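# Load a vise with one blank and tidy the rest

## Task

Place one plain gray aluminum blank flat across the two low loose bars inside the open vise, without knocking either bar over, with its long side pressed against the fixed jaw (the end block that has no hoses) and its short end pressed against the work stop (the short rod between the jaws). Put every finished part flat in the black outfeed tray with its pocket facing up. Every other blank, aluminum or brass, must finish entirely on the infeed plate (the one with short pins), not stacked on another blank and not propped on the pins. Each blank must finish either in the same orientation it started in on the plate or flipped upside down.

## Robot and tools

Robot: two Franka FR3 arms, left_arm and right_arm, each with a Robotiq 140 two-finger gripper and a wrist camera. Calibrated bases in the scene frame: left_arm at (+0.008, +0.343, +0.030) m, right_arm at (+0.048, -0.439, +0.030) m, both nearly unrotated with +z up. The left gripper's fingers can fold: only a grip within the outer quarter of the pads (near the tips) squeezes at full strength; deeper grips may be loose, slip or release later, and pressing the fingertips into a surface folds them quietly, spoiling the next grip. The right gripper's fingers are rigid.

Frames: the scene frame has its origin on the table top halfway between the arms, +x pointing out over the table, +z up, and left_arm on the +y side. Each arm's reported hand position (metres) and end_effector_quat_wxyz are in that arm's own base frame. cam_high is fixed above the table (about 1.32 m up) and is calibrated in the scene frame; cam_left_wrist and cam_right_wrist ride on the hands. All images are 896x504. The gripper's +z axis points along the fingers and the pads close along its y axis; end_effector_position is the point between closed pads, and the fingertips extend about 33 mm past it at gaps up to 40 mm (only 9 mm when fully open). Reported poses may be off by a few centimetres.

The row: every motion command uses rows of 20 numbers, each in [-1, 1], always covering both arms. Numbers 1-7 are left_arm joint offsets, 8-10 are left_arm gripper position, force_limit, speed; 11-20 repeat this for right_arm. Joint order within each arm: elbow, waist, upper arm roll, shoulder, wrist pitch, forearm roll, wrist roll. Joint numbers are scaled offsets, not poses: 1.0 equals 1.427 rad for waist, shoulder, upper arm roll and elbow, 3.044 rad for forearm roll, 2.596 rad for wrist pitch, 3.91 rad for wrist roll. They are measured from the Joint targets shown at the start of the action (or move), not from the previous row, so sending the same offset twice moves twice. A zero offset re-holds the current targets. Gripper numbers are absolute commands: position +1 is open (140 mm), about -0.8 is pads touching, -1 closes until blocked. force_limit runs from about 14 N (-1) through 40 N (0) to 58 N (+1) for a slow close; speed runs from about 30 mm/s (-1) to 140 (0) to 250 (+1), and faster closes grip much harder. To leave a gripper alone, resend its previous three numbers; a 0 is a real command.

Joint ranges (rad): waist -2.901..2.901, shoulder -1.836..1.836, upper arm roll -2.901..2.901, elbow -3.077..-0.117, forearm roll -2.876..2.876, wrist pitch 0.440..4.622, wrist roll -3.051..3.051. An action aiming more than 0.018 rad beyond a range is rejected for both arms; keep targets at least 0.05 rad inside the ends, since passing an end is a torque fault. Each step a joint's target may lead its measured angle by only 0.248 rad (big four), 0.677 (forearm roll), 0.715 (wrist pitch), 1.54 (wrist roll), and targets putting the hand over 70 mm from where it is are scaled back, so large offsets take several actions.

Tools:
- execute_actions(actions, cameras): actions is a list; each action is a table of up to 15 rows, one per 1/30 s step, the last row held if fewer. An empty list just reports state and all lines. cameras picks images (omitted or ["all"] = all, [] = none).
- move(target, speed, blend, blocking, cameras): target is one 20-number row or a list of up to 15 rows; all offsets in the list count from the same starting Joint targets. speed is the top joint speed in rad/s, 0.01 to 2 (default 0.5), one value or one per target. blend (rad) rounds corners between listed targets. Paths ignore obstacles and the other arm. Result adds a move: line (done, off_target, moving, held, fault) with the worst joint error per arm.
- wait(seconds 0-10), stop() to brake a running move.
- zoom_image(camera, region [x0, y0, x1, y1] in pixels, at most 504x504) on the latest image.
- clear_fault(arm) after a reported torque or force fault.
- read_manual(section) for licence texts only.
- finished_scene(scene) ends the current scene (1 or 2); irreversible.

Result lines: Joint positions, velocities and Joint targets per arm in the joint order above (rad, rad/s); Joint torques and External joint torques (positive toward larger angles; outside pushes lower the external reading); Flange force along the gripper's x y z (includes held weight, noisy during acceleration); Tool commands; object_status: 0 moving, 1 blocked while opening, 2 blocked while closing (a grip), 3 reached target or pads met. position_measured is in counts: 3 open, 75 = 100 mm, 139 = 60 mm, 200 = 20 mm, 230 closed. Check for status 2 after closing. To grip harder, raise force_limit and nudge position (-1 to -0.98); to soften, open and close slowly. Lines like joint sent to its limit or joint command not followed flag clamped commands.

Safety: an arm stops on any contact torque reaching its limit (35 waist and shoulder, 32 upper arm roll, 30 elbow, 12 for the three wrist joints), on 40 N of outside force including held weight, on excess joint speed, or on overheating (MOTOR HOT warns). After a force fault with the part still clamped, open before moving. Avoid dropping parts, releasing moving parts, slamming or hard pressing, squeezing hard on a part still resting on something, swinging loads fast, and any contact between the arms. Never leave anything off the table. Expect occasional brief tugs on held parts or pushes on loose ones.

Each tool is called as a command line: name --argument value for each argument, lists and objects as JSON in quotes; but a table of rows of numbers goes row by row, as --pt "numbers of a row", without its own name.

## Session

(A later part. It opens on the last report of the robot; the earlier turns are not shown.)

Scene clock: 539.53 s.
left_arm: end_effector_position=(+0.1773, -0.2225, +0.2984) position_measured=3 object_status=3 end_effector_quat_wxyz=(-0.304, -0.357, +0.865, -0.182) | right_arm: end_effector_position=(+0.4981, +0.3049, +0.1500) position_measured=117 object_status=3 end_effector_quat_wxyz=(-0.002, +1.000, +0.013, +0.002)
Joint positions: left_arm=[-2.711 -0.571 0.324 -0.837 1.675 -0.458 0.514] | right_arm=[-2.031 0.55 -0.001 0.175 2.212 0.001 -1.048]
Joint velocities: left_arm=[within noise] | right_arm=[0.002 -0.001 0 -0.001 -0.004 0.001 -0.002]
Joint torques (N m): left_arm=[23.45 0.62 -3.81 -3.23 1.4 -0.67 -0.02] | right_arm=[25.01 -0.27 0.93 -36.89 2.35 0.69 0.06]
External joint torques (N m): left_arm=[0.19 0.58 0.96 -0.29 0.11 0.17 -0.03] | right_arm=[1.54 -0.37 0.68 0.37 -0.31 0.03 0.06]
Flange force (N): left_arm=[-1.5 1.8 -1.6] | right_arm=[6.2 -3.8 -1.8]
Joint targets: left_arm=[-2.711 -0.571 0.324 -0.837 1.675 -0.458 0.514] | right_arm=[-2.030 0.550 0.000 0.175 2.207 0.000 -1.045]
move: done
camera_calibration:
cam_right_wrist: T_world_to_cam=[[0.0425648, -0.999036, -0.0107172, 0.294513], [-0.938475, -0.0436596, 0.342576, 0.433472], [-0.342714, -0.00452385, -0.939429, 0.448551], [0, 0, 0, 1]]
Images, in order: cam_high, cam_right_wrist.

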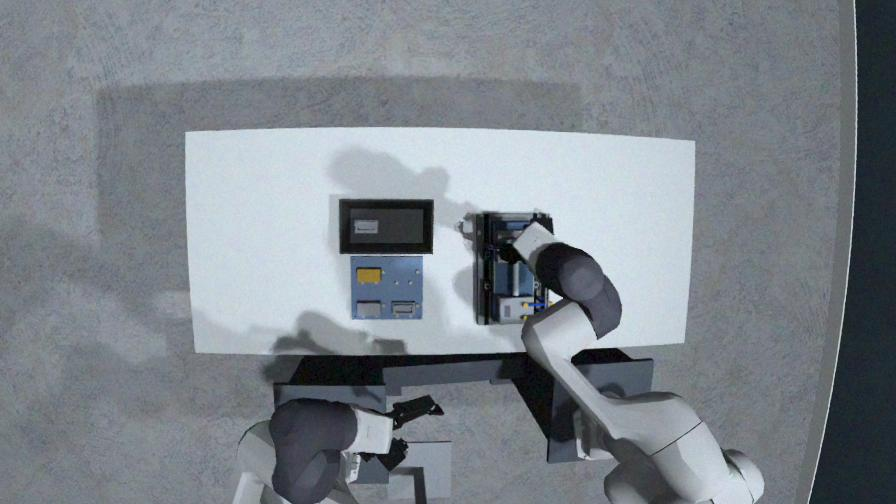

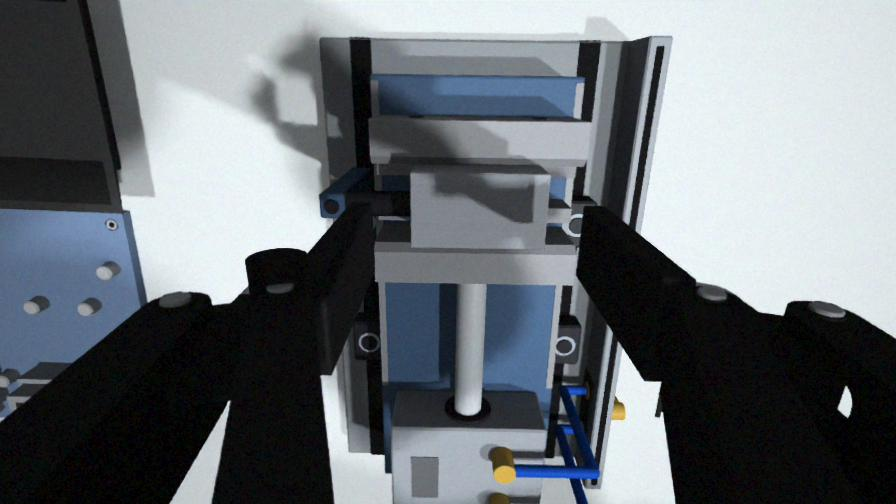

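move --target '[0,0.911,0,0,0,0,0,1,1,1, 0.2164,0.3638,0,0.2101,-0.0025,0,0.1373,0.2,-1,0]' --speed 0.8 --cameras '["cam_right_wrist","cam_high"]'

zoom_image --camera "cam_right_wrist" --region '[330, 100, 630, 320]'

Scene clock: 568.00 s.
left_arm: end_effector_position=(+0.2620, +0.1109, +0.2984) position_measured=3 object_status=3 end_effector_quat_wxyz=(+0.132, +0.807, -0.473, +0.329) | right_arm: end_effector_position=(+0.3195, +0.5864, +0.1009) position_measured=104 object_status=3 end_effector_quat_wxyz=(-0.004, +1.000, +0.007, +0.001)
Joint positions: left_arm=[-2.711 0.727 0.324 -0.837 1.675 -0.458 0.514] | right_arm=[-1.723 1.07 0.001 0.473 2.205 0.001 -0.513]
Joint velocities: left_arm=[within noise] | right_arm=[0 -0.001 0 0 0 0.001 0.004]
Joint torques (N m): left_arm=[23.5 1.01 -3.78 -3.25 1.4 -0.66 -0.02] | right_arm=[25.25 -0.35 0.96 -45.47 2.36 0.66 0.11]
External joint torques (N m): left_arm=[0.24 1.05 1.08 -0.34 0.12 0.17 -0.02] | right_arm=[1.79 -0.57 0.36 0.83 -0.26 0.02 0.11]
Flange force (N): left_arm=[-1.9 2.6 -2.0] | right_arm=[5.9 -9.7 -0.6]
Joint targets: left_arm=[-2.711 0.729 0.324 -0.837 1.675 -0.458 0.514] | right_arm=[-1.721 1.069 0.000 0.475 2.200 0.000 -0.509]
move: done
camera_calibration:
cam_right_wrist: T_world_to_cam=[[0.0304735, -0.999415, -0.0155269, 0.587339], [-0.93839, -0.0339557, 0.343907, 0.28913], [-0.344233, 0.00409028, -0.938875, 0.33788], [0, 0, 0, 1]]
Images, in order: cam_high, cam_right_wrist.

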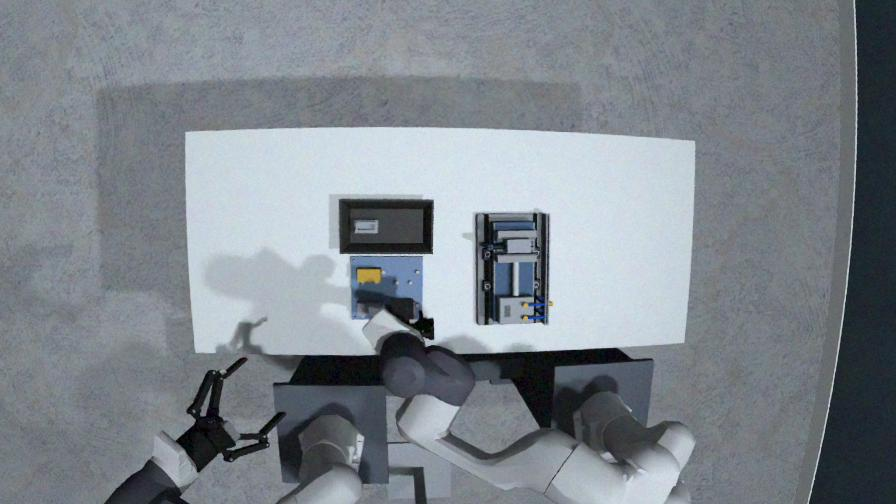

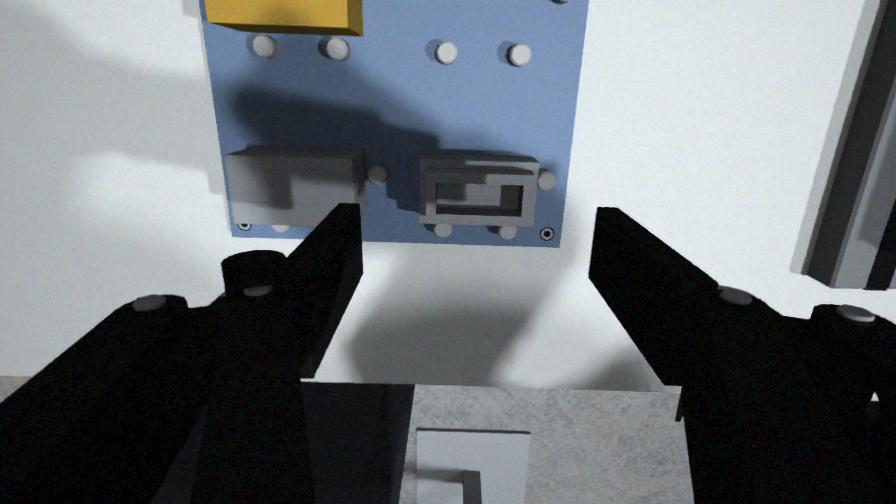

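Scaled by 1.680 from the camera's 896x504 image, which has a finer 1280x720 frame.

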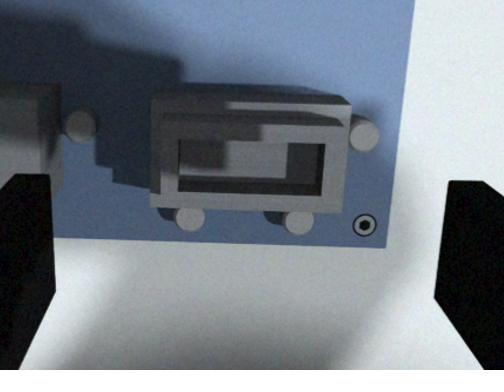

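zoom_image --camera "cam_right_wrist" --region '[405, 135, 575, 255]'

zoom_image --camera "cam_high" --region '[470, 200, 570, 280]'

Scaled by 2.965 from the camera's 896x504 image, which has a finer 1280x720 frame.

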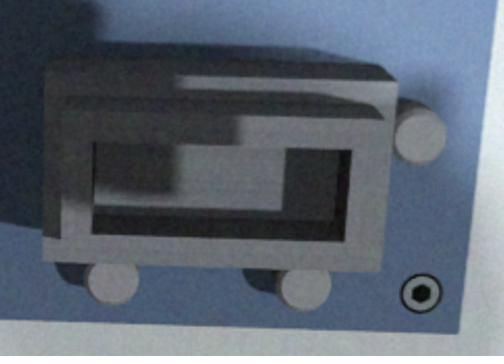

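Scaled by 5.040 from the camera's 896x504 image, which has a finer 1280x720 frame.

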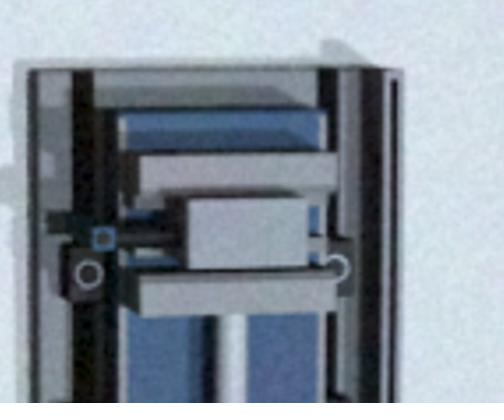

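move --target '[0,0,0,0,0,0,0,1,1,1, -0.0288,0.0028,0,0.0602,0.0491,0,0.002,0.05,-1,0]' --speed 0.15 --cameras '["cam_right_wrist"]'

zoom_image --camera "cam_right_wrist" --region '[330, 120, 630, 330]'

Scene clock: 600.97 s.
left_arm: end_effector_position=(+0.2620, +0.1109, +0.2984) position_measured=3 object_status=3 end_effector_quat_wxyz=(+0.132, +0.807, -0.473, +0.329) | right_arm: end_effector_position=(+0.3163, +0.5827, +0.0364) position_measured=123 object_status=3 end_effector_quat_wxyz=(-0.001, +1.000, +0.003, -0.001)
Joint positions: left_arm=[-2.711 0.728 0.324 -0.837 1.675 -0.458 0.514] | right_arm=[-1.762 1.072 0.001 0.561 2.323 0.001 -0.504]
Joint velocities: left_arm=[within noise] | right_arm=[0 -0.001 0 -0.001 0.004 0.001 0]
Joint torques (N m): left_arm=[23.5 0.93 -3.82 -3.2 1.4 -0.68 -0.05] | right_arm=[23.82 0.19 1.08 -46.92 2.83 0.61 0.06]
External joint torques (N m): left_arm=[0.22 0.92 1 -0.25 0.12 0.16 -0.06] | right_arm=[1.35 0.22 0.61 0.72 0.19 0.04 0.06]
Flange force (N): left_arm=[-1.8 2.1 -1.8] | right_arm=[3.3 -7.2 1.3]
Joint targets: left_arm=[-2.711 0.729 0.324 -0.837 1.675 -0.458 0.514] | right_arm=[-1.762 1.073 0.000 0.560 2.328 0.000 -0.501]
move: done
camera_calibration:
cam_right_wrist: T_world_to_cam=[[0.0227321, -0.999702, -0.00890323, 0.585154], [-0.937351, -0.0244094, 0.347531, 0.302156], [-0.347644, 0.000445357, -0.937626, 0.279393], [0, 0, 0, 1]]
Images, in order: cam_right_wrist.

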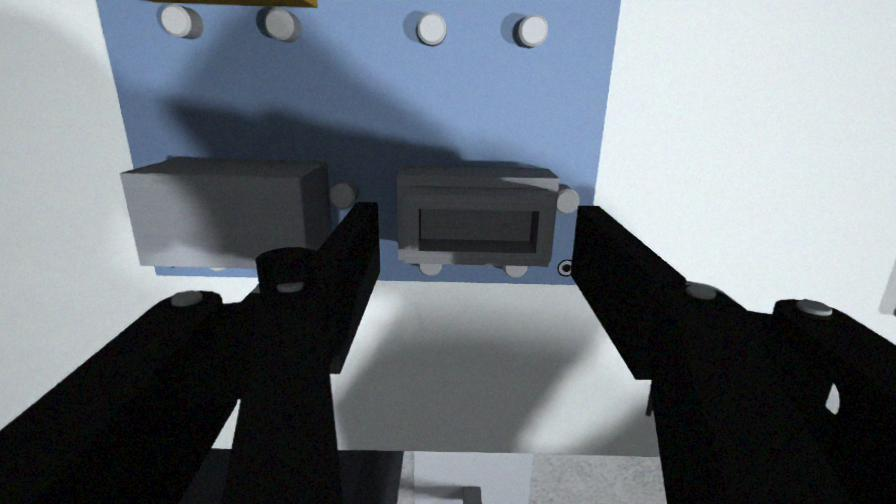

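Scaled by 1.680 from the camera's 896x504 image, which has a finer 1280x720 frame.

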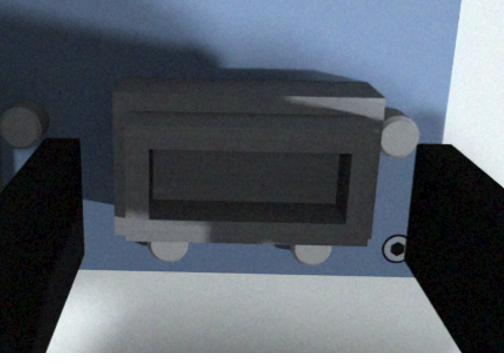

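zoom_image --camera "cam_right_wrist" --region '[380, 150, 480, 290]'

zoom_image --camera "cam_right_wrist" --region '[480, 150, 600, 290]'

Scaled by 3.600 from the camera's 896x504 image, which has a finer 1280x720 frame.

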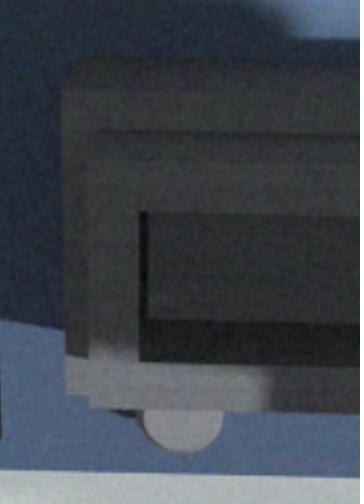

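Scaled by 3.600 from the camera's 896x504 image, which has a finer 1280x720 frame.

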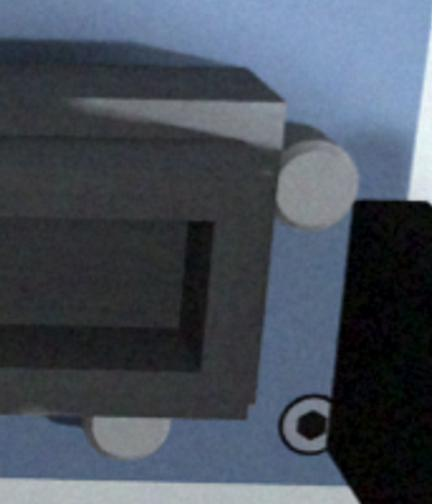

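move --pt "0 0 0 0 0 0 0 1 1 1 -0.0012 -0.0012 0 0.0116 0.0071 0 -0.0004 0.05 -1 0" --pt "0 0 0 0 0 0 0 1 1 1 -0.0012 -0.0012 0 0.0116 0.0071 0 -0.0004 -1 -0.1 -1" --speed 0.05 --cameras '["cam_right_wrist"]'

zoom_image --camera "cam_right_wrist" --region '[360, 130, 620, 310]'

Scene clock: 620.13 s.
left_arm: end_effector_position=(+0.2620, +0.1109, +0.2984) position_measured=3 object_status=3 end_effector_quat_wxyz=(+0.132, +0.807, -0.473, +0.329) | right_arm: end_effector_position=(+0.3168, +0.5835, +0.0276) position_measured=141 object_status=0 end_effector_quat_wxyz=(-0.002, +1.000, +0.002, +0.000)
Joint positions: left_arm=[-2.711 0.728 0.324 -0.837 1.675 -0.458 0.514] | right_arm=[-1.763 1.072 0.001 0.576 2.342 0.001 -0.504]
Joint torques (N m): left_arm=[23.45 0.93 -3.87 -3.24 1.39 -0.7 -0.06] | right_arm=[23.29 -0.32 1.13 -46.16 2.87 0.57 -0.01]
External joint torques (N m): left_arm=[0.14 0.91 0.95 -0.25 0.1 0.14 -0.07] | right_arm=[1.02 -0.34 0.61 1.7 0.23 0.01 -0.01]
Flange force (N): left_arm=[-1.6 2.2 -1.6] | right_arm=[4.5 -7.6 3.2]
Joint targets: left_arm=[-2.711 0.729 0.324 -0.837 1.675 -0.458 0.514] | right_arm=[-1.764 1.072 0.000 0.577 2.346 0.000 -0.502]
move: done
camera_calibration:
cam_right_wrist: T_world_to_cam=[[0.0222255, -0.999689, -0.0112945, 0.586067], [-0.937841, -0.0247617, 0.34618, 0.306085], [-0.346352, 0.00289844, -0.9381, 0.269445], [0, 0, 0, 1]]
Images, in order: cam_right_wrist.

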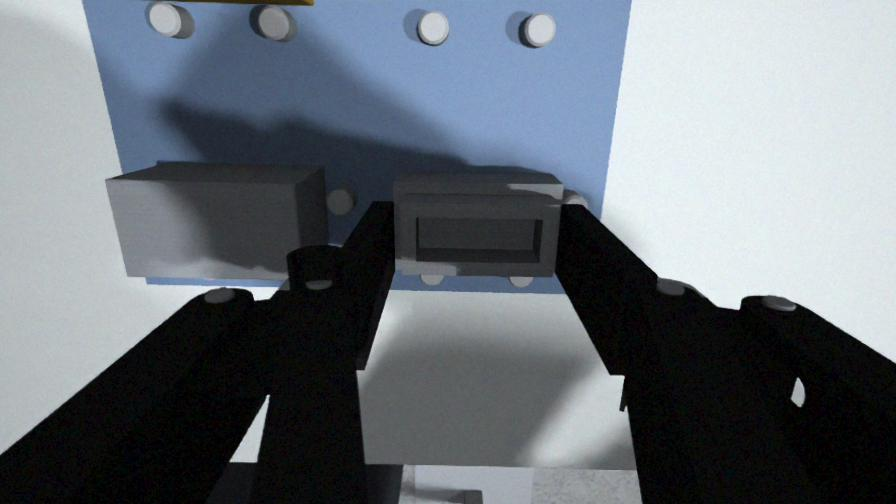

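Scaled by 1.938 from the camera's 896x504 image, which has a finer 1280x720 frame.

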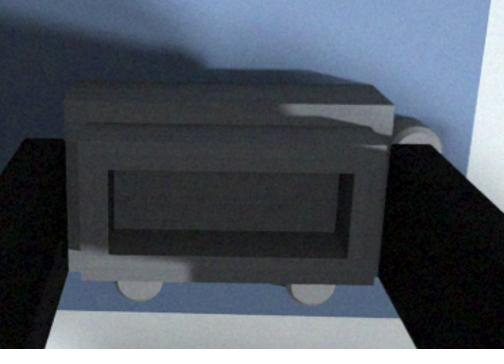

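wait --seconds 0.5 --cameras '["cam_right_wrist"]'

zoom_image --camera "cam_right_wrist" --region '[370, 170, 470, 300]'

zoom_image --camera "cam_right_wrist" --region '[500, 170, 600, 300]'

Scene clock: 624.83 s.
left_arm: end_effector_position=(+0.2620, +0.1109, +0.2984) position_measured=3 object_status=3 end_effector_quat_wxyz=(+0.132, +0.807, -0.473, +0.329) | right_arm: end_effector_position=(+0.3168, +0.5835, +0.0276) position_measured=141 object_status=2 end_effector_quat_wxyz=(-0.002, +1.000, +0.002, +0.000)
Joint positions: left_arm=[-2.711 0.728 0.324 -0.837 1.675 -0.458 0.514] | right_arm=[-1.763 1.072 0.001 0.576 2.342 0.001 -0.504]
Joint torques (N m): left_arm=[23.49 0.9 -3.8 -3.22 1.4 -0.69 -0.03] | right_arm=[23.23 -0.41 1.17 -46.18 2.85 0.56 -0.08]
External joint torques (N m): left_arm=[0.14 0.81 0.95 -0.19 0.1 0.14 -0.04] | right_arm=[0.99 -0.45 0.63 1.59 0.22 0 -0.08]
Flange force (N): left_arm=[-1.7 1.9 -1.6] | right_arm=[4.6 -7.2 3.0]
Joint targets: left_arm=[-2.711 0.729 0.324 -0.837 1.675 -0.458 0.514] | right_arm=[-1.764 1.072 0.000 0.577 2.346 0.000 -0.502]
Tool commands: left_gripper/position=+1.0 left_gripper/force_limit=+1.0 left_gripper/speed=+1.0 right_gripper/position=-1.0 right_gripper/force_limit=-0.1 right_gripper/speed=-1.0
wait: 0.50 s; at rest from the start
camera_calibration:
cam_right_wrist: T_world_to_cam=[[0.0222224, -0.999689, -0.0112979, 0.586067], [-0.937843, -0.0247599, 0.346175, 0.306086], [-0.346348, 0.00290284, -0.938102, 0.269445], [0, 0, 0, 1]]
Images, in order: cam_right_wrist.

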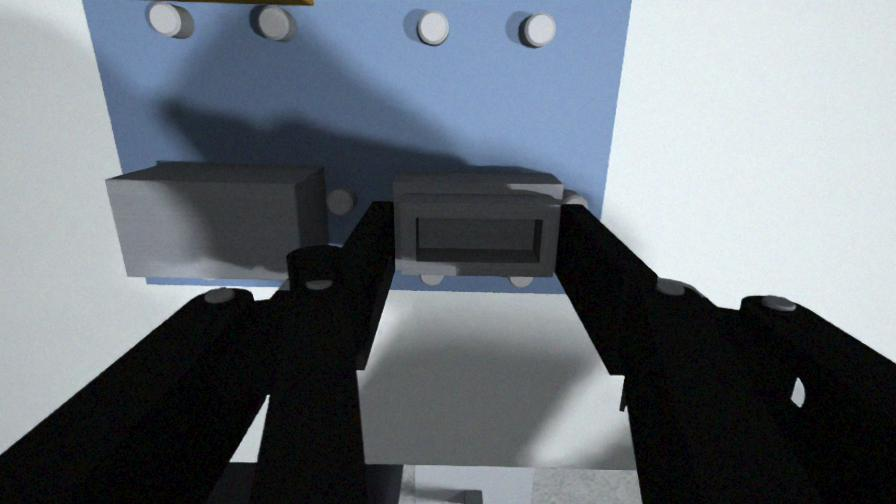

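Scaled by 3.877 from the camera's 896x504 image, which has a finer 1280x720 frame.

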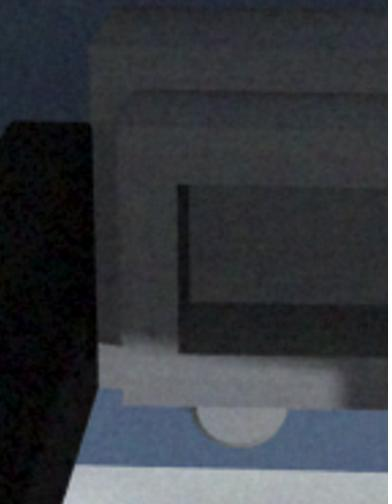

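Scaled by 3.877 from the camera's 896x504 image, which has a finer 1280x720 frame.

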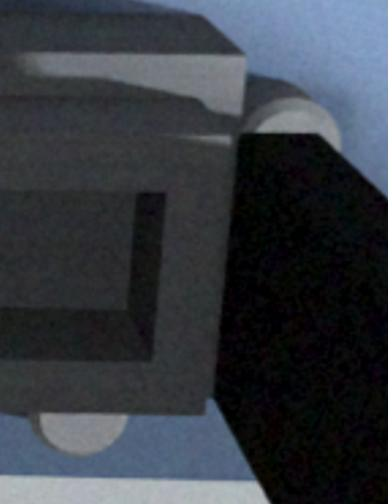

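move --pt "0 0 0 0 0 0 0 1 1 1 0 0 0 0 0 0 0 0.05 -1 -1" --pt "0 0 0 0 0 0 0 1 1 1 0.0006 0 0 -0.0057 -0.0035 0 0 0.05 -1 -1" --pt "0 0 0 0 0 0 0 1 1 1 0.0006 0 0 -0.0057 -0.0035 0 0 -1 -0.1 -1" --speed 0.05 --cameras '["cam_right_wrist"]'

zoom_image --camera "cam_right_wrist" --region '[360, 130, 620, 310]'

Scene clock: 665.20 s.
left_arm: end_effector_position=(+0.2620, +0.1109, +0.2984) position_measured=3 object_status=3 end_effector_quat_wxyz=(+0.132, +0.807, -0.473, +0.329) | right_arm: end_effector_position=(+0.3175, +0.5847, +0.0313) position_measured=153 object_status=0 end_effector_quat_wxyz=(-0.004, +1.000, +0.002, +0.001)
Joint positions: left_arm=[-2.711 0.728 0.324 -0.837 1.675 -0.458 0.514] | right_arm=[-1.763 1.072 0.001 0.57 2.341 0.001 -0.504]
Joint torques (N m): left_arm=[23.49 0.87 -3.81 -3.2 1.4 -0.67 -0.07] | right_arm=[23.73 -0.41 1.11 -47.48 2.41 0.55 0]
External joint torques (N m): left_arm=[0.3 0.9 1.02 -0.34 0.13 0.16 -0.08] | right_arm=[1.52 -0.23 0.74 0.01 -0.22 -0.01 0]
Flange force (N): left_arm=[-1.6 2.2 -2.0] | right_arm=[3.7 -6.6 -0.5]
Joint targets: left_arm=[-2.711 0.729 0.324 -0.837 1.675 -0.458 0.514] | right_arm=[-1.763 1.072 0.000 0.569 2.337 0.000 -0.502]
move: done
camera_calibration:
cam_right_wrist: T_world_to_cam=[[0.0222211, -0.999636, -0.0153234, 0.587387], [-0.938619, -0.0261373, 0.343964, 0.30659], [-0.344239, 0.00673957, -0.938858, 0.270284], [0, 0, 0, 1]]
Images, in order: cam_right_wrist.

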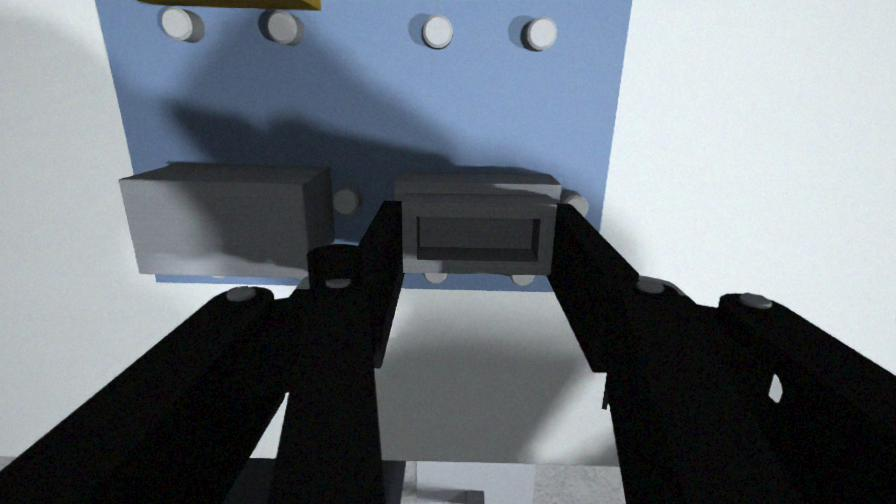

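Scaled by 1.938 from the camera's 896x504 image, which has a finer 1280x720 frame.

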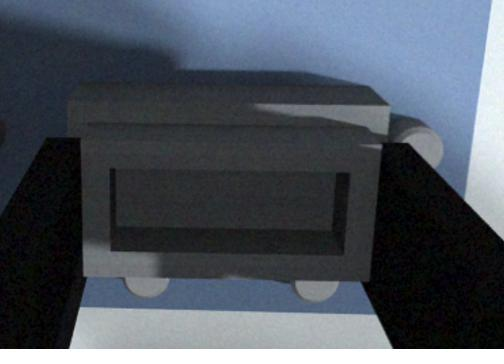

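move --target '[0,0,0,0,0,0,0,1,1,1, 0.0532,0,0,-0.0994,-0.0841,0,0,-1,-0.1,-1]' --speed 0.15 --cameras '["cam_right_wrist"]'

Scene clock: 681.47 s.
left_arm: end_effector_position=(+0.2620, +0.1109, +0.2984) position_measured=3 object_status=3 end_effector_quat_wxyz=(+0.132, +0.807, -0.473, +0.329) | right_arm: end_effector_position=(+0.3183, +0.5862, +0.1391) position_measured=153 object_status=2 end_effector_quat_wxyz=(-0.003, +1.000, +0.003, +0.001)
Joint positions: left_arm=[-2.711 0.728 0.324 -0.837 1.675 -0.458 0.514] | right_arm=[-1.689 1.072 0.001 0.428 2.123 0.001 -0.504]
Joint velocities: left_arm=[within noise] | right_arm=[0.001 0 0 -0.001 -0.005 0.001 0]
Joint torques (N m): left_arm=[23.5 0.85 -3.84 -3.2 1.41 -0.68 -0.04] | right_arm=[26.22 -0.33 1 -46.01 2.48 0.68 0.01]
External joint torques (N m): left_arm=[0.15 0.83 0.98 -0.21 0.12 0.16 -0.05] | right_arm=[1.99 -0.28 0.65 -0.13 -0.19 0.02 0.01]
Flange force (N): left_arm=[-1.8 2.0 -1.6] | right_arm=[4.6 -8.3 -2.5]
Joint targets: left_arm=[-2.711 0.729 0.324 -0.837 1.675 -0.458 0.514] | right_arm=[-1.687 1.072 0.000 0.427 2.119 0.000 -0.502]
move: done
camera_calibration:
cam_right_wrist: T_world_to_cam=[[0.022498, -0.999659, -0.0132325, 0.590177], [-0.938208, -0.0256833, 0.345117, 0.269739], [-0.345339, 0.00465044, -0.938466, 0.373289], [0, 0, 0, 1]]
Images, in order: cam_right_wrist.

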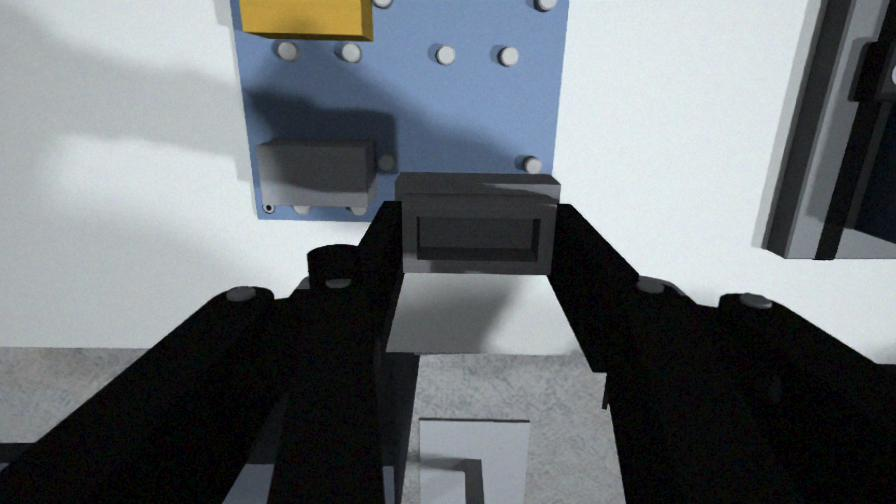

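move --target '[0,0,0,0,0,0,0,1,1,1,0.5320,-0.1699,0,0.3198,-0.1169,0,-0.0621,-1,-0.1,-1]' --speed 0.45

Scene clock: 712.13 s.
left_arm: end_effector_position=(+0.2620, +0.1109, +0.2984) position_measured=3 object_status=3 end_effector_quat_wxyz=(+0.132, +0.807, -0.473, +0.329) | right_arm: end_effector_position=(+0.5264, +0.5736, +0.1388) position_measured=153 object_status=2 end_effector_quat_wxyz=(-0.002, +1.000, -0.001, +0.001)
Joint positions: left_arm=[-2.711 0.728 0.324 -0.837 1.675 -0.458 0.514] | right_arm=[-0.931 0.829 -0.001 0.884 1.819 0.001 -0.74]
Joint velocities: left_arm=[within noise] | right_arm=[0.001 0 -0.002 0.001 0 0.001 -0.006]
Joint torques (N m): left_arm=[23.56 0.9 -3.83 -3.21 1.4 -0.68 -0.06] | right_arm=[27.42 -0.35 1.48 -56.72 2.46 0.77 -0.18]
External joint torques (N m): left_arm=[0.44 0.92 1.01 -0.38 0.14 0.14 -0.07] | right_arm=[2.49 -0.34 0.8 0.03 -0.19 0 -0.18]
Flange force (N): left_arm=[-1.5 2.0 -2.2] | right_arm=[0.0 0.0 0.0]
Joint targets: left_arm=[-2.711 0.729 0.324 -0.837 1.675 -0.458 0.514] | right_arm=[-0.928 0.829 0.000 0.883 1.815 0.000 -0.745]
move: done
camera_calibration:
cam_left_wrist: T_world_to_cam=[[-0.850731, -0.516507, -0.0973534, 0.316221], [-0.452881, 0.814346, -0.362958, 0.144738], [0.26675, -0.26469, -0.926706, 0.378891], [0, 0, 0, 1]]
cam_right_wrist: T_world_to_cam=[[0.0144587, -0.999836, -0.0109203, 0.576902], [-0.938708, -0.0173349, 0.344276, 0.460362], [-0.344409, 0.00527321, -0.938805, 0.444061], [0, 0, 0, 1]]

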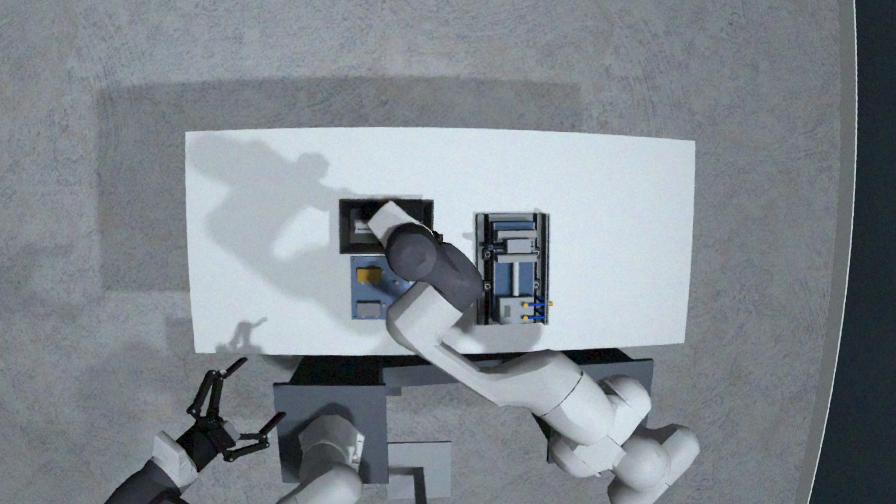

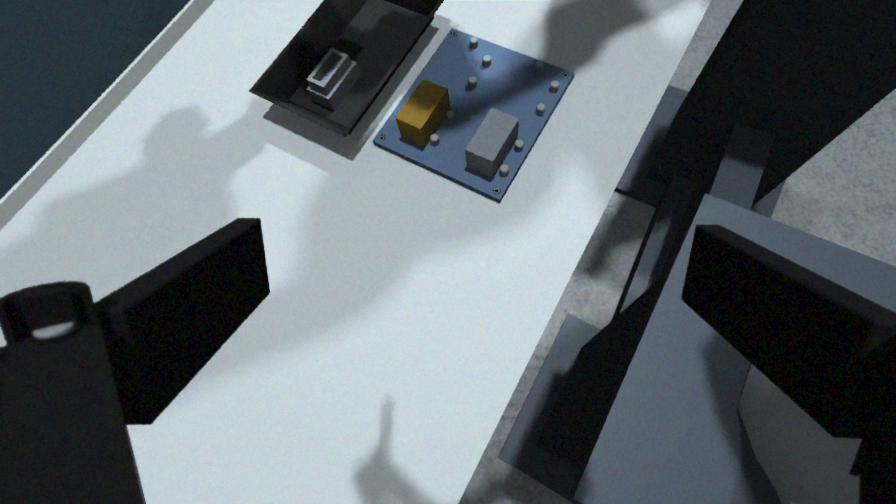

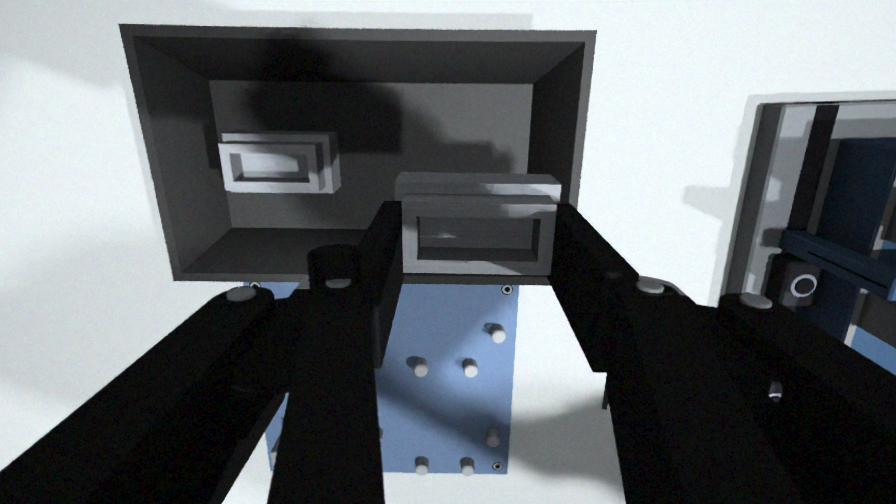

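zoom_image --camera "cam_right_wrist" --region '[110, 10, 614, 294]'

Scaled by 1.000.

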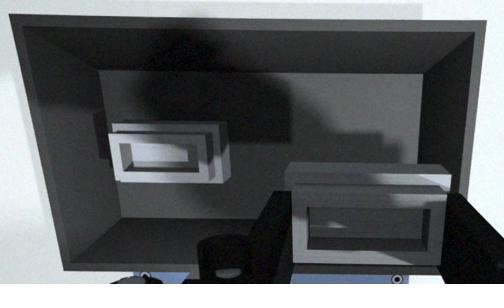

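move --target '[0,0,0,0,0,0,0,1,1,1,-0.0236,0.0136,0,0.0877,0.0612,0,0.0050,-1,-0.1,-1]' --speed 0.2 --cameras '["cam_right_wrist"]'

Scene clock: 756.37 s.
left_arm: end_effector_position=(+0.2620, +0.1109, +0.2984) position_measured=3 object_status=3 end_effector_quat_wxyz=(+0.132, +0.807, -0.473, +0.329) | right_arm: end_effector_position=(+0.5186, +0.5870, +0.0368) position_measured=153 object_status=2 end_effector_quat_wxyz=(+0.002, +1.000, +0.003, -0.002)
Joint positions: left_arm=[-2.711 0.728 0.324 -0.837 1.675 -0.458 0.514] | right_arm=[-0.963 0.847 -0.001 1.011 1.969 0.001 -0.729]
Joint velocities: left_arm=[within noise] | right_arm=[-0.001 0.002 0 0.001 0.005 -0.001 0.005]
Joint torques (N m): left_arm=[23.46 0.86 -3.82 -3.22 1.39 -0.67 -0.01] | right_arm=[26.82 -0.12 1.57 -59.17 2.93 0.74 0.07]
External joint torques (N m): left_arm=[0.27 0.89 1.03 -0.3 0.12 0.16 -0.02] | right_arm=[2.08 -0.13 0.81 -0.8 0.3 0.01 0.07]
Flange force (N): left_arm=[-1.8 2.1 -1.9] | right_arm=[0.0 0.0 0.0]
Joint targets: left_arm=[-2.711 0.729 0.324 -0.837 1.675 -0.458 0.514] | right_arm=[-0.962 0.849 0.000 1.008 1.974 0.000 -0.726]
move: done
camera_calibration:
cam_right_wrist: T_world_to_cam=[[0.0224328, -0.999742, -0.00346244, 0.584777], [-0.936235, -0.0222222, 0.35067, 0.489787], [-0.350657, -0.00462485, -0.936493, 0.35457], [0, 0, 0, 1]]
Images, in order: cam_right_wrist.

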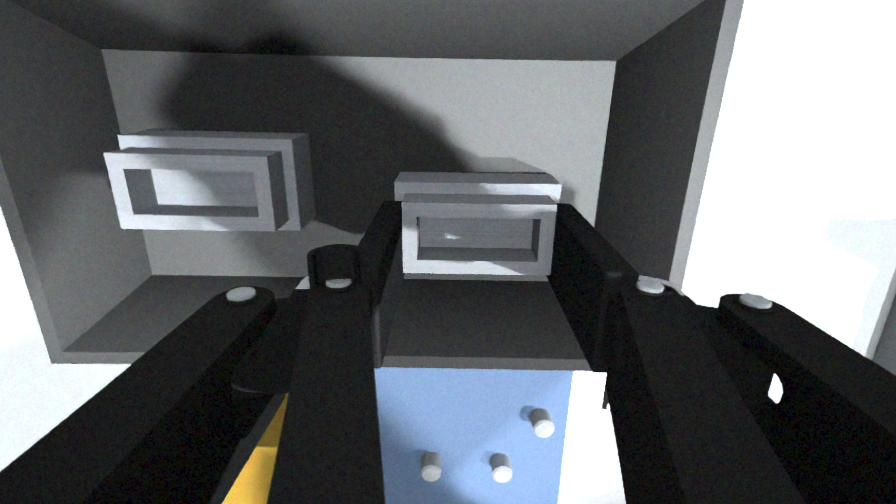

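move --target '[0,0,0,0,0,0,0,1,1,1,-0.0021,0,0,0.0079,0.0055,0,0,-1,-0.1,-1]' --speed 0.03 --cameras '[]'

Scene clock: 764.60 s.
left_arm: end_effector_position=(+0.2620, +0.1109, +0.2984) position_measured=3 object_status=3 end_effector_quat_wxyz=(+0.132, +0.807, -0.473, +0.329) | right_arm: end_effector_position=(+0.5207, +0.5893, +0.0350) position_measured=153 object_status=2 end_effector_quat_wxyz=(-0.002, +1.000, +0.002, +0.001)
Joint positions: left_arm=[-2.711 0.728 0.324 -0.837 1.675 -0.458 0.514] | right_arm=[-0.963 0.847 -0.001 1.015 1.982 0.001 -0.729]
Joint torques (N m): left_arm=[23.45 0.86 -3.82 -3.21 1.39 -0.67 -0.03] | right_arm=[25.43 -0.08 1.53 -55.4 3.16 0.7 0.11]
External joint torques (N m): left_arm=[0.18 0.86 1 -0.26 0.11 0.16 -0.04] | right_arm=[0.81 -0.19 0.72 2.79 0.53 -0.03 0.11]
Flange force (N): left_arm=[-1.8 2.1 -1.7] | right_arm=[0.0 0.0 0.0]
Joint targets: left_arm=[-2.711 0.729 0.324 -0.837 1.675 -0.458 0.514] | right_arm=[-0.965 0.849 0.000 1.020 1.989 0.000 -0.726]
move: done

execute_actions --actions '[]' --cameras '["cam_right_wrist"]'

zoom_image --camera "cam_right_wrist" --region '[80, 100, 332, 300]'

zoom_image --camera "cam_right_wrist" --region '[370, 150, 622, 350]'

Scene clock: 773.57 s.
left_arm: end_effector_position=(+0.2620, +0.1109, +0.2984) position_measured=3 object_status=3 end_effector_quat_wxyz=(+0.132, +0.807, -0.473, +0.329) | right_arm: end_effector_position=(+0.5207, +0.5894, +0.0350) position_measured=153 object_status=2 end_effector_quat_wxyz=(-0.002, +1.000, +0.002, +0.001)
Joint names: [elbow, waist, upper arm roll, shoulder, wrist pitch, forearm roll, wrist roll]
Joint positions: left_arm=[-2.711 0.728 0.324 -0.837 1.675 -0.458 0.514] | right_arm=[-0.963 0.847 -0.001 1.015 1.982 0.001 -0.729]
Joint velocities: within noise
Joint torques (N m): left_arm=[23.47 0.9 -3.84 -3.22 1.4 -0.67 -0.05] | right_arm=[25.3 -0.06 1.66 -55.43 3.17 0.75 0.11]
External joint torques (N m): left_arm=[0.16 0.87 0.96 -0.21 0.12 0.16 -0.06] | right_arm=[0.44 -0.25 0.81 3.2 0.51 0.01 0.11]
Flange force (N): left_arm=[-1.7 2.0 -1.6] | right_arm=[0.0 0.0 0.0]
Joint targets: left_arm=[-2.711 0.729 0.324 -0.837 1.675 -0.458 0.514] | right_arm=[-0.965 0.849 0.000 1.020 1.989 0.000 -0.726]
Tool commands: left_gripper/position=+1.0 left_gripper/force_limit=+1.0 left_gripper/speed=+1.0 right_gripper/position=-1.0 right_gripper/force_limit=-0.1 right_gripper/speed=-1.0
camera_calibration:
cam_right_wrist: T_world_to_cam=[[0.0216412, -0.99971, -0.0105849, 0.58774], [-0.93852, -0.023963, 0.344392, 0.494888], [-0.344546, 0.00248111, -0.938766, 0.346383], [0, 0, 0, 1]] pos_world=[0.571087, 0.598569, 0.160958]
Images, in order (width x height): cam_right_wrist 896x504.

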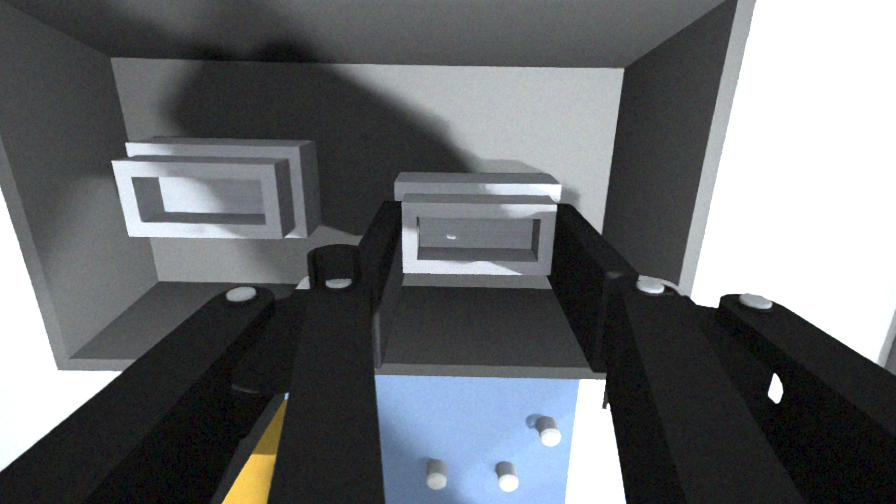

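Scaled by 2.000 from the camera's 896x504 image, which has a finer 1280x720 frame.

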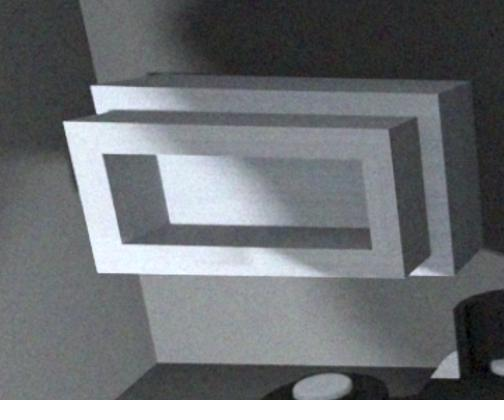

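Scaled by 2.000 from the camera's 896x504 image, which has a finer 1280x720 frame.

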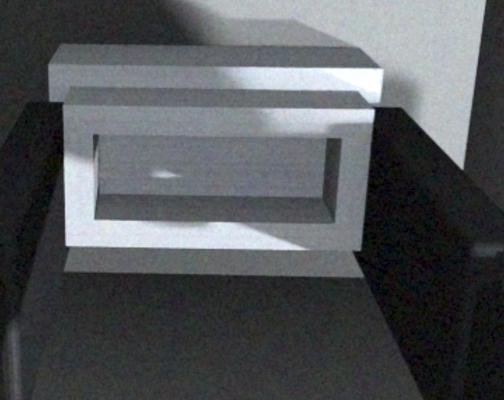

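move --target '[0,0,0,0,0,0,0,1,1,1,-0.0003,0,0,0.0014,0.0009,0,0,-1,-0.1,-1]' --speed 0.02 --cameras '[]'

Scene clock: 800.87 s.
left_arm: end_effector_position=(+0.2620, +0.1109, +0.2984) position_measured=3 object_status=3 end_effector_quat_wxyz=(+0.132, +0.807, -0.473, +0.329) | right_arm: end_effector_position=(+0.5209, +0.5895, +0.0350) position_measured=153 object_status=2 end_effector_quat_wxyz=(-0.002, +1.000, +0.002, +0.001)
Joint positions: left_arm=[-2.711 0.728 0.324 -0.837 1.675 -0.458 0.514] | right_arm=[-0.963 0.847 -0.001 1.015 1.983 0.001 -0.729]
Joint torques (N m): left_arm=[23.47 0.86 -3.86 -3.2 1.4 -0.68 -0.04] | right_arm=[24.96 -0.11 1.81 -54.21 3.39 0.83 0.11]
External joint torques (N m): left_arm=[0.23 0.88 1 -0.32 0.12 0.15 -0.05] | right_arm=[0.23 -0.1 1.06 4.17 0.75 0.1 0.11]
Flange force (N): left_arm=[-1.6 2.3 -1.8] | right_arm=[0.0 0.0 0.0]
Joint targets: left_arm=[-2.711 0.729 0.324 -0.837 1.675 -0.458 0.514] | right_arm=[-0.965 0.849 0.000 1.022 1.991 0.000 -0.726]
move: done

move --pt "0 0 0 0 0 0 0 1 1 1 0.0010 0 0 -0.0037 -0.0020 0 0 -1 -0.1 -1" --pt "0 0 0 0 0 0 0 1 1 1 0.0010 0 0 -0.0037 -0.0020 0 0 0.0 -1 -1" --pt "0 0 0 0 0 0 0 1 1 1 0.0107 0 0 -0.0248 -0.0195 0 0 0.0 -1 -1" --pt "0 0 0 0 0 0 0 1 1 1 0.0260 -0.0136 0 -0.0970 -0.0676 0 -0.0050 0.0 -1 -1" --speed '[0.02,0.05,0.06,0.3]' --blend '[0,0,0.01,0]'

Scene clock: 820.47 s.
left_arm: end_effector_position=(+0.2620, +0.1109, +0.2984) position_measured=3 object_status=3 end_effector_quat_wxyz=(+0.132, +0.807, -0.473, +0.329) | right_arm: end_effector_position=(+0.5268, +0.5760, +0.1420) position_measured=129 object_status=3 end_effector_quat_wxyz=(-0.004, +1.000, +0.000, +0.004)
Joint positions: left_arm=[-2.711 0.728 0.324 -0.837 1.675 -0.458 0.514] | right_arm=[-0.927 0.83 -0.001 0.882 1.82 0.001 -0.741]
Joint velocities: left_arm=[within noise] | right_arm=[0 0 0 0 -0.003 0 -0.003]
Joint torques (N m): left_arm=[23.5 0.88 -3.8 -3.21 1.4 -0.68 -0.01] | right_arm=[26.15 -0.28 1.54 -55.88 2.41 0.8 -0.27]
External joint torques (N m): left_arm=[0.26 0.91 1.08 -0.28 0.13 0.15 -0.02] | right_arm=[1.15 -0.27 0.86 1 -0.27 0.03 -0.27]
Flange force (N): left_arm=[-1.9 2.1 -1.9] | right_arm=[0.0 0.0 0.0]
Joint targets: left_arm=[-2.711 0.729 0.324 -0.837 1.675 -0.458 0.514] | right_arm=[-0.928 0.829 0.000 0.883 1.815 0.000 -0.745]
move: done
camera_calibration:
cam_left_wrist: T_world_to_cam=[[-0.85072, -0.516525, -0.0973535, 0.316221], [-0.452899, 0.814337, -0.362958, 0.144738], [0.266755, -0.264684, -0.926706, 0.378891], [0, 0, 0, 1]]
cam_right_wrist: T_world_to_cam=[[0.0171188, -0.999727, -0.0158995, 0.578535], [-0.940275, -0.0215039, 0.339736, 0.4636], [-0.339985, 0.00913401, -0.940387, 0.442906], [0, 0, 0, 1]]

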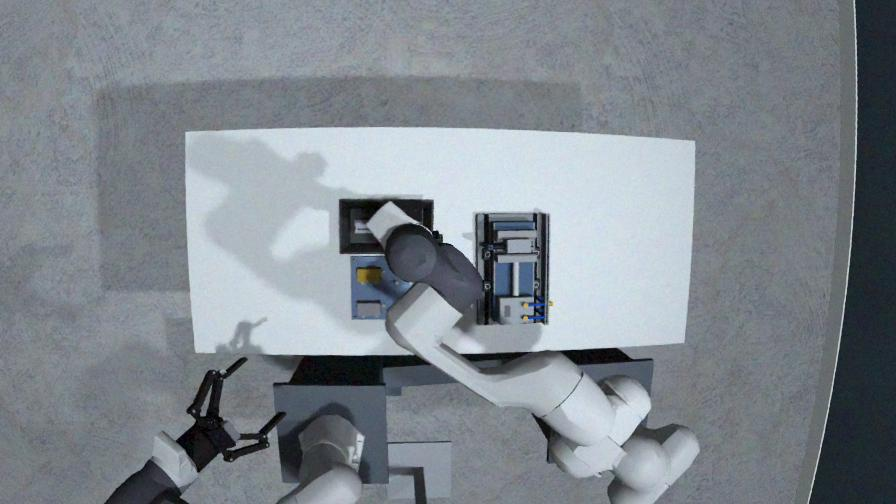

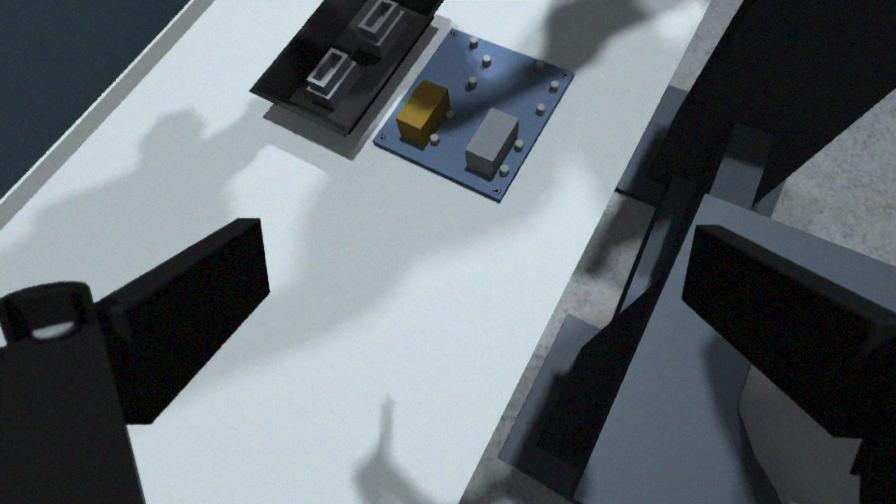

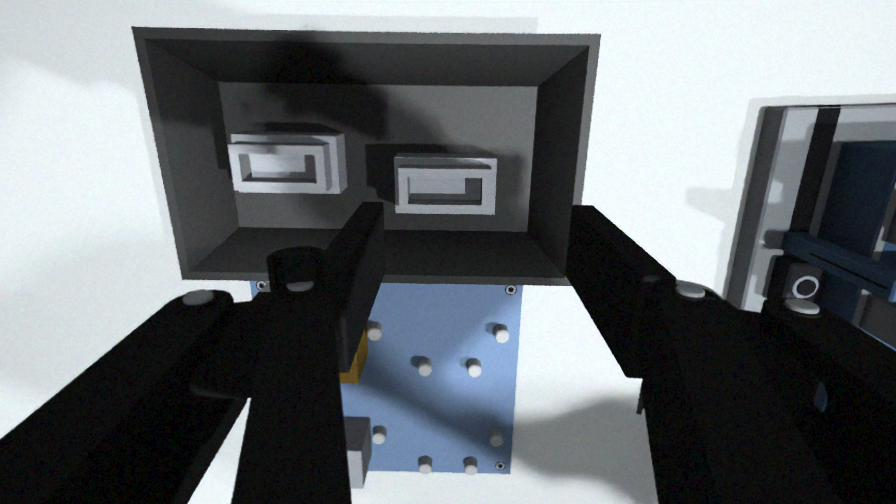

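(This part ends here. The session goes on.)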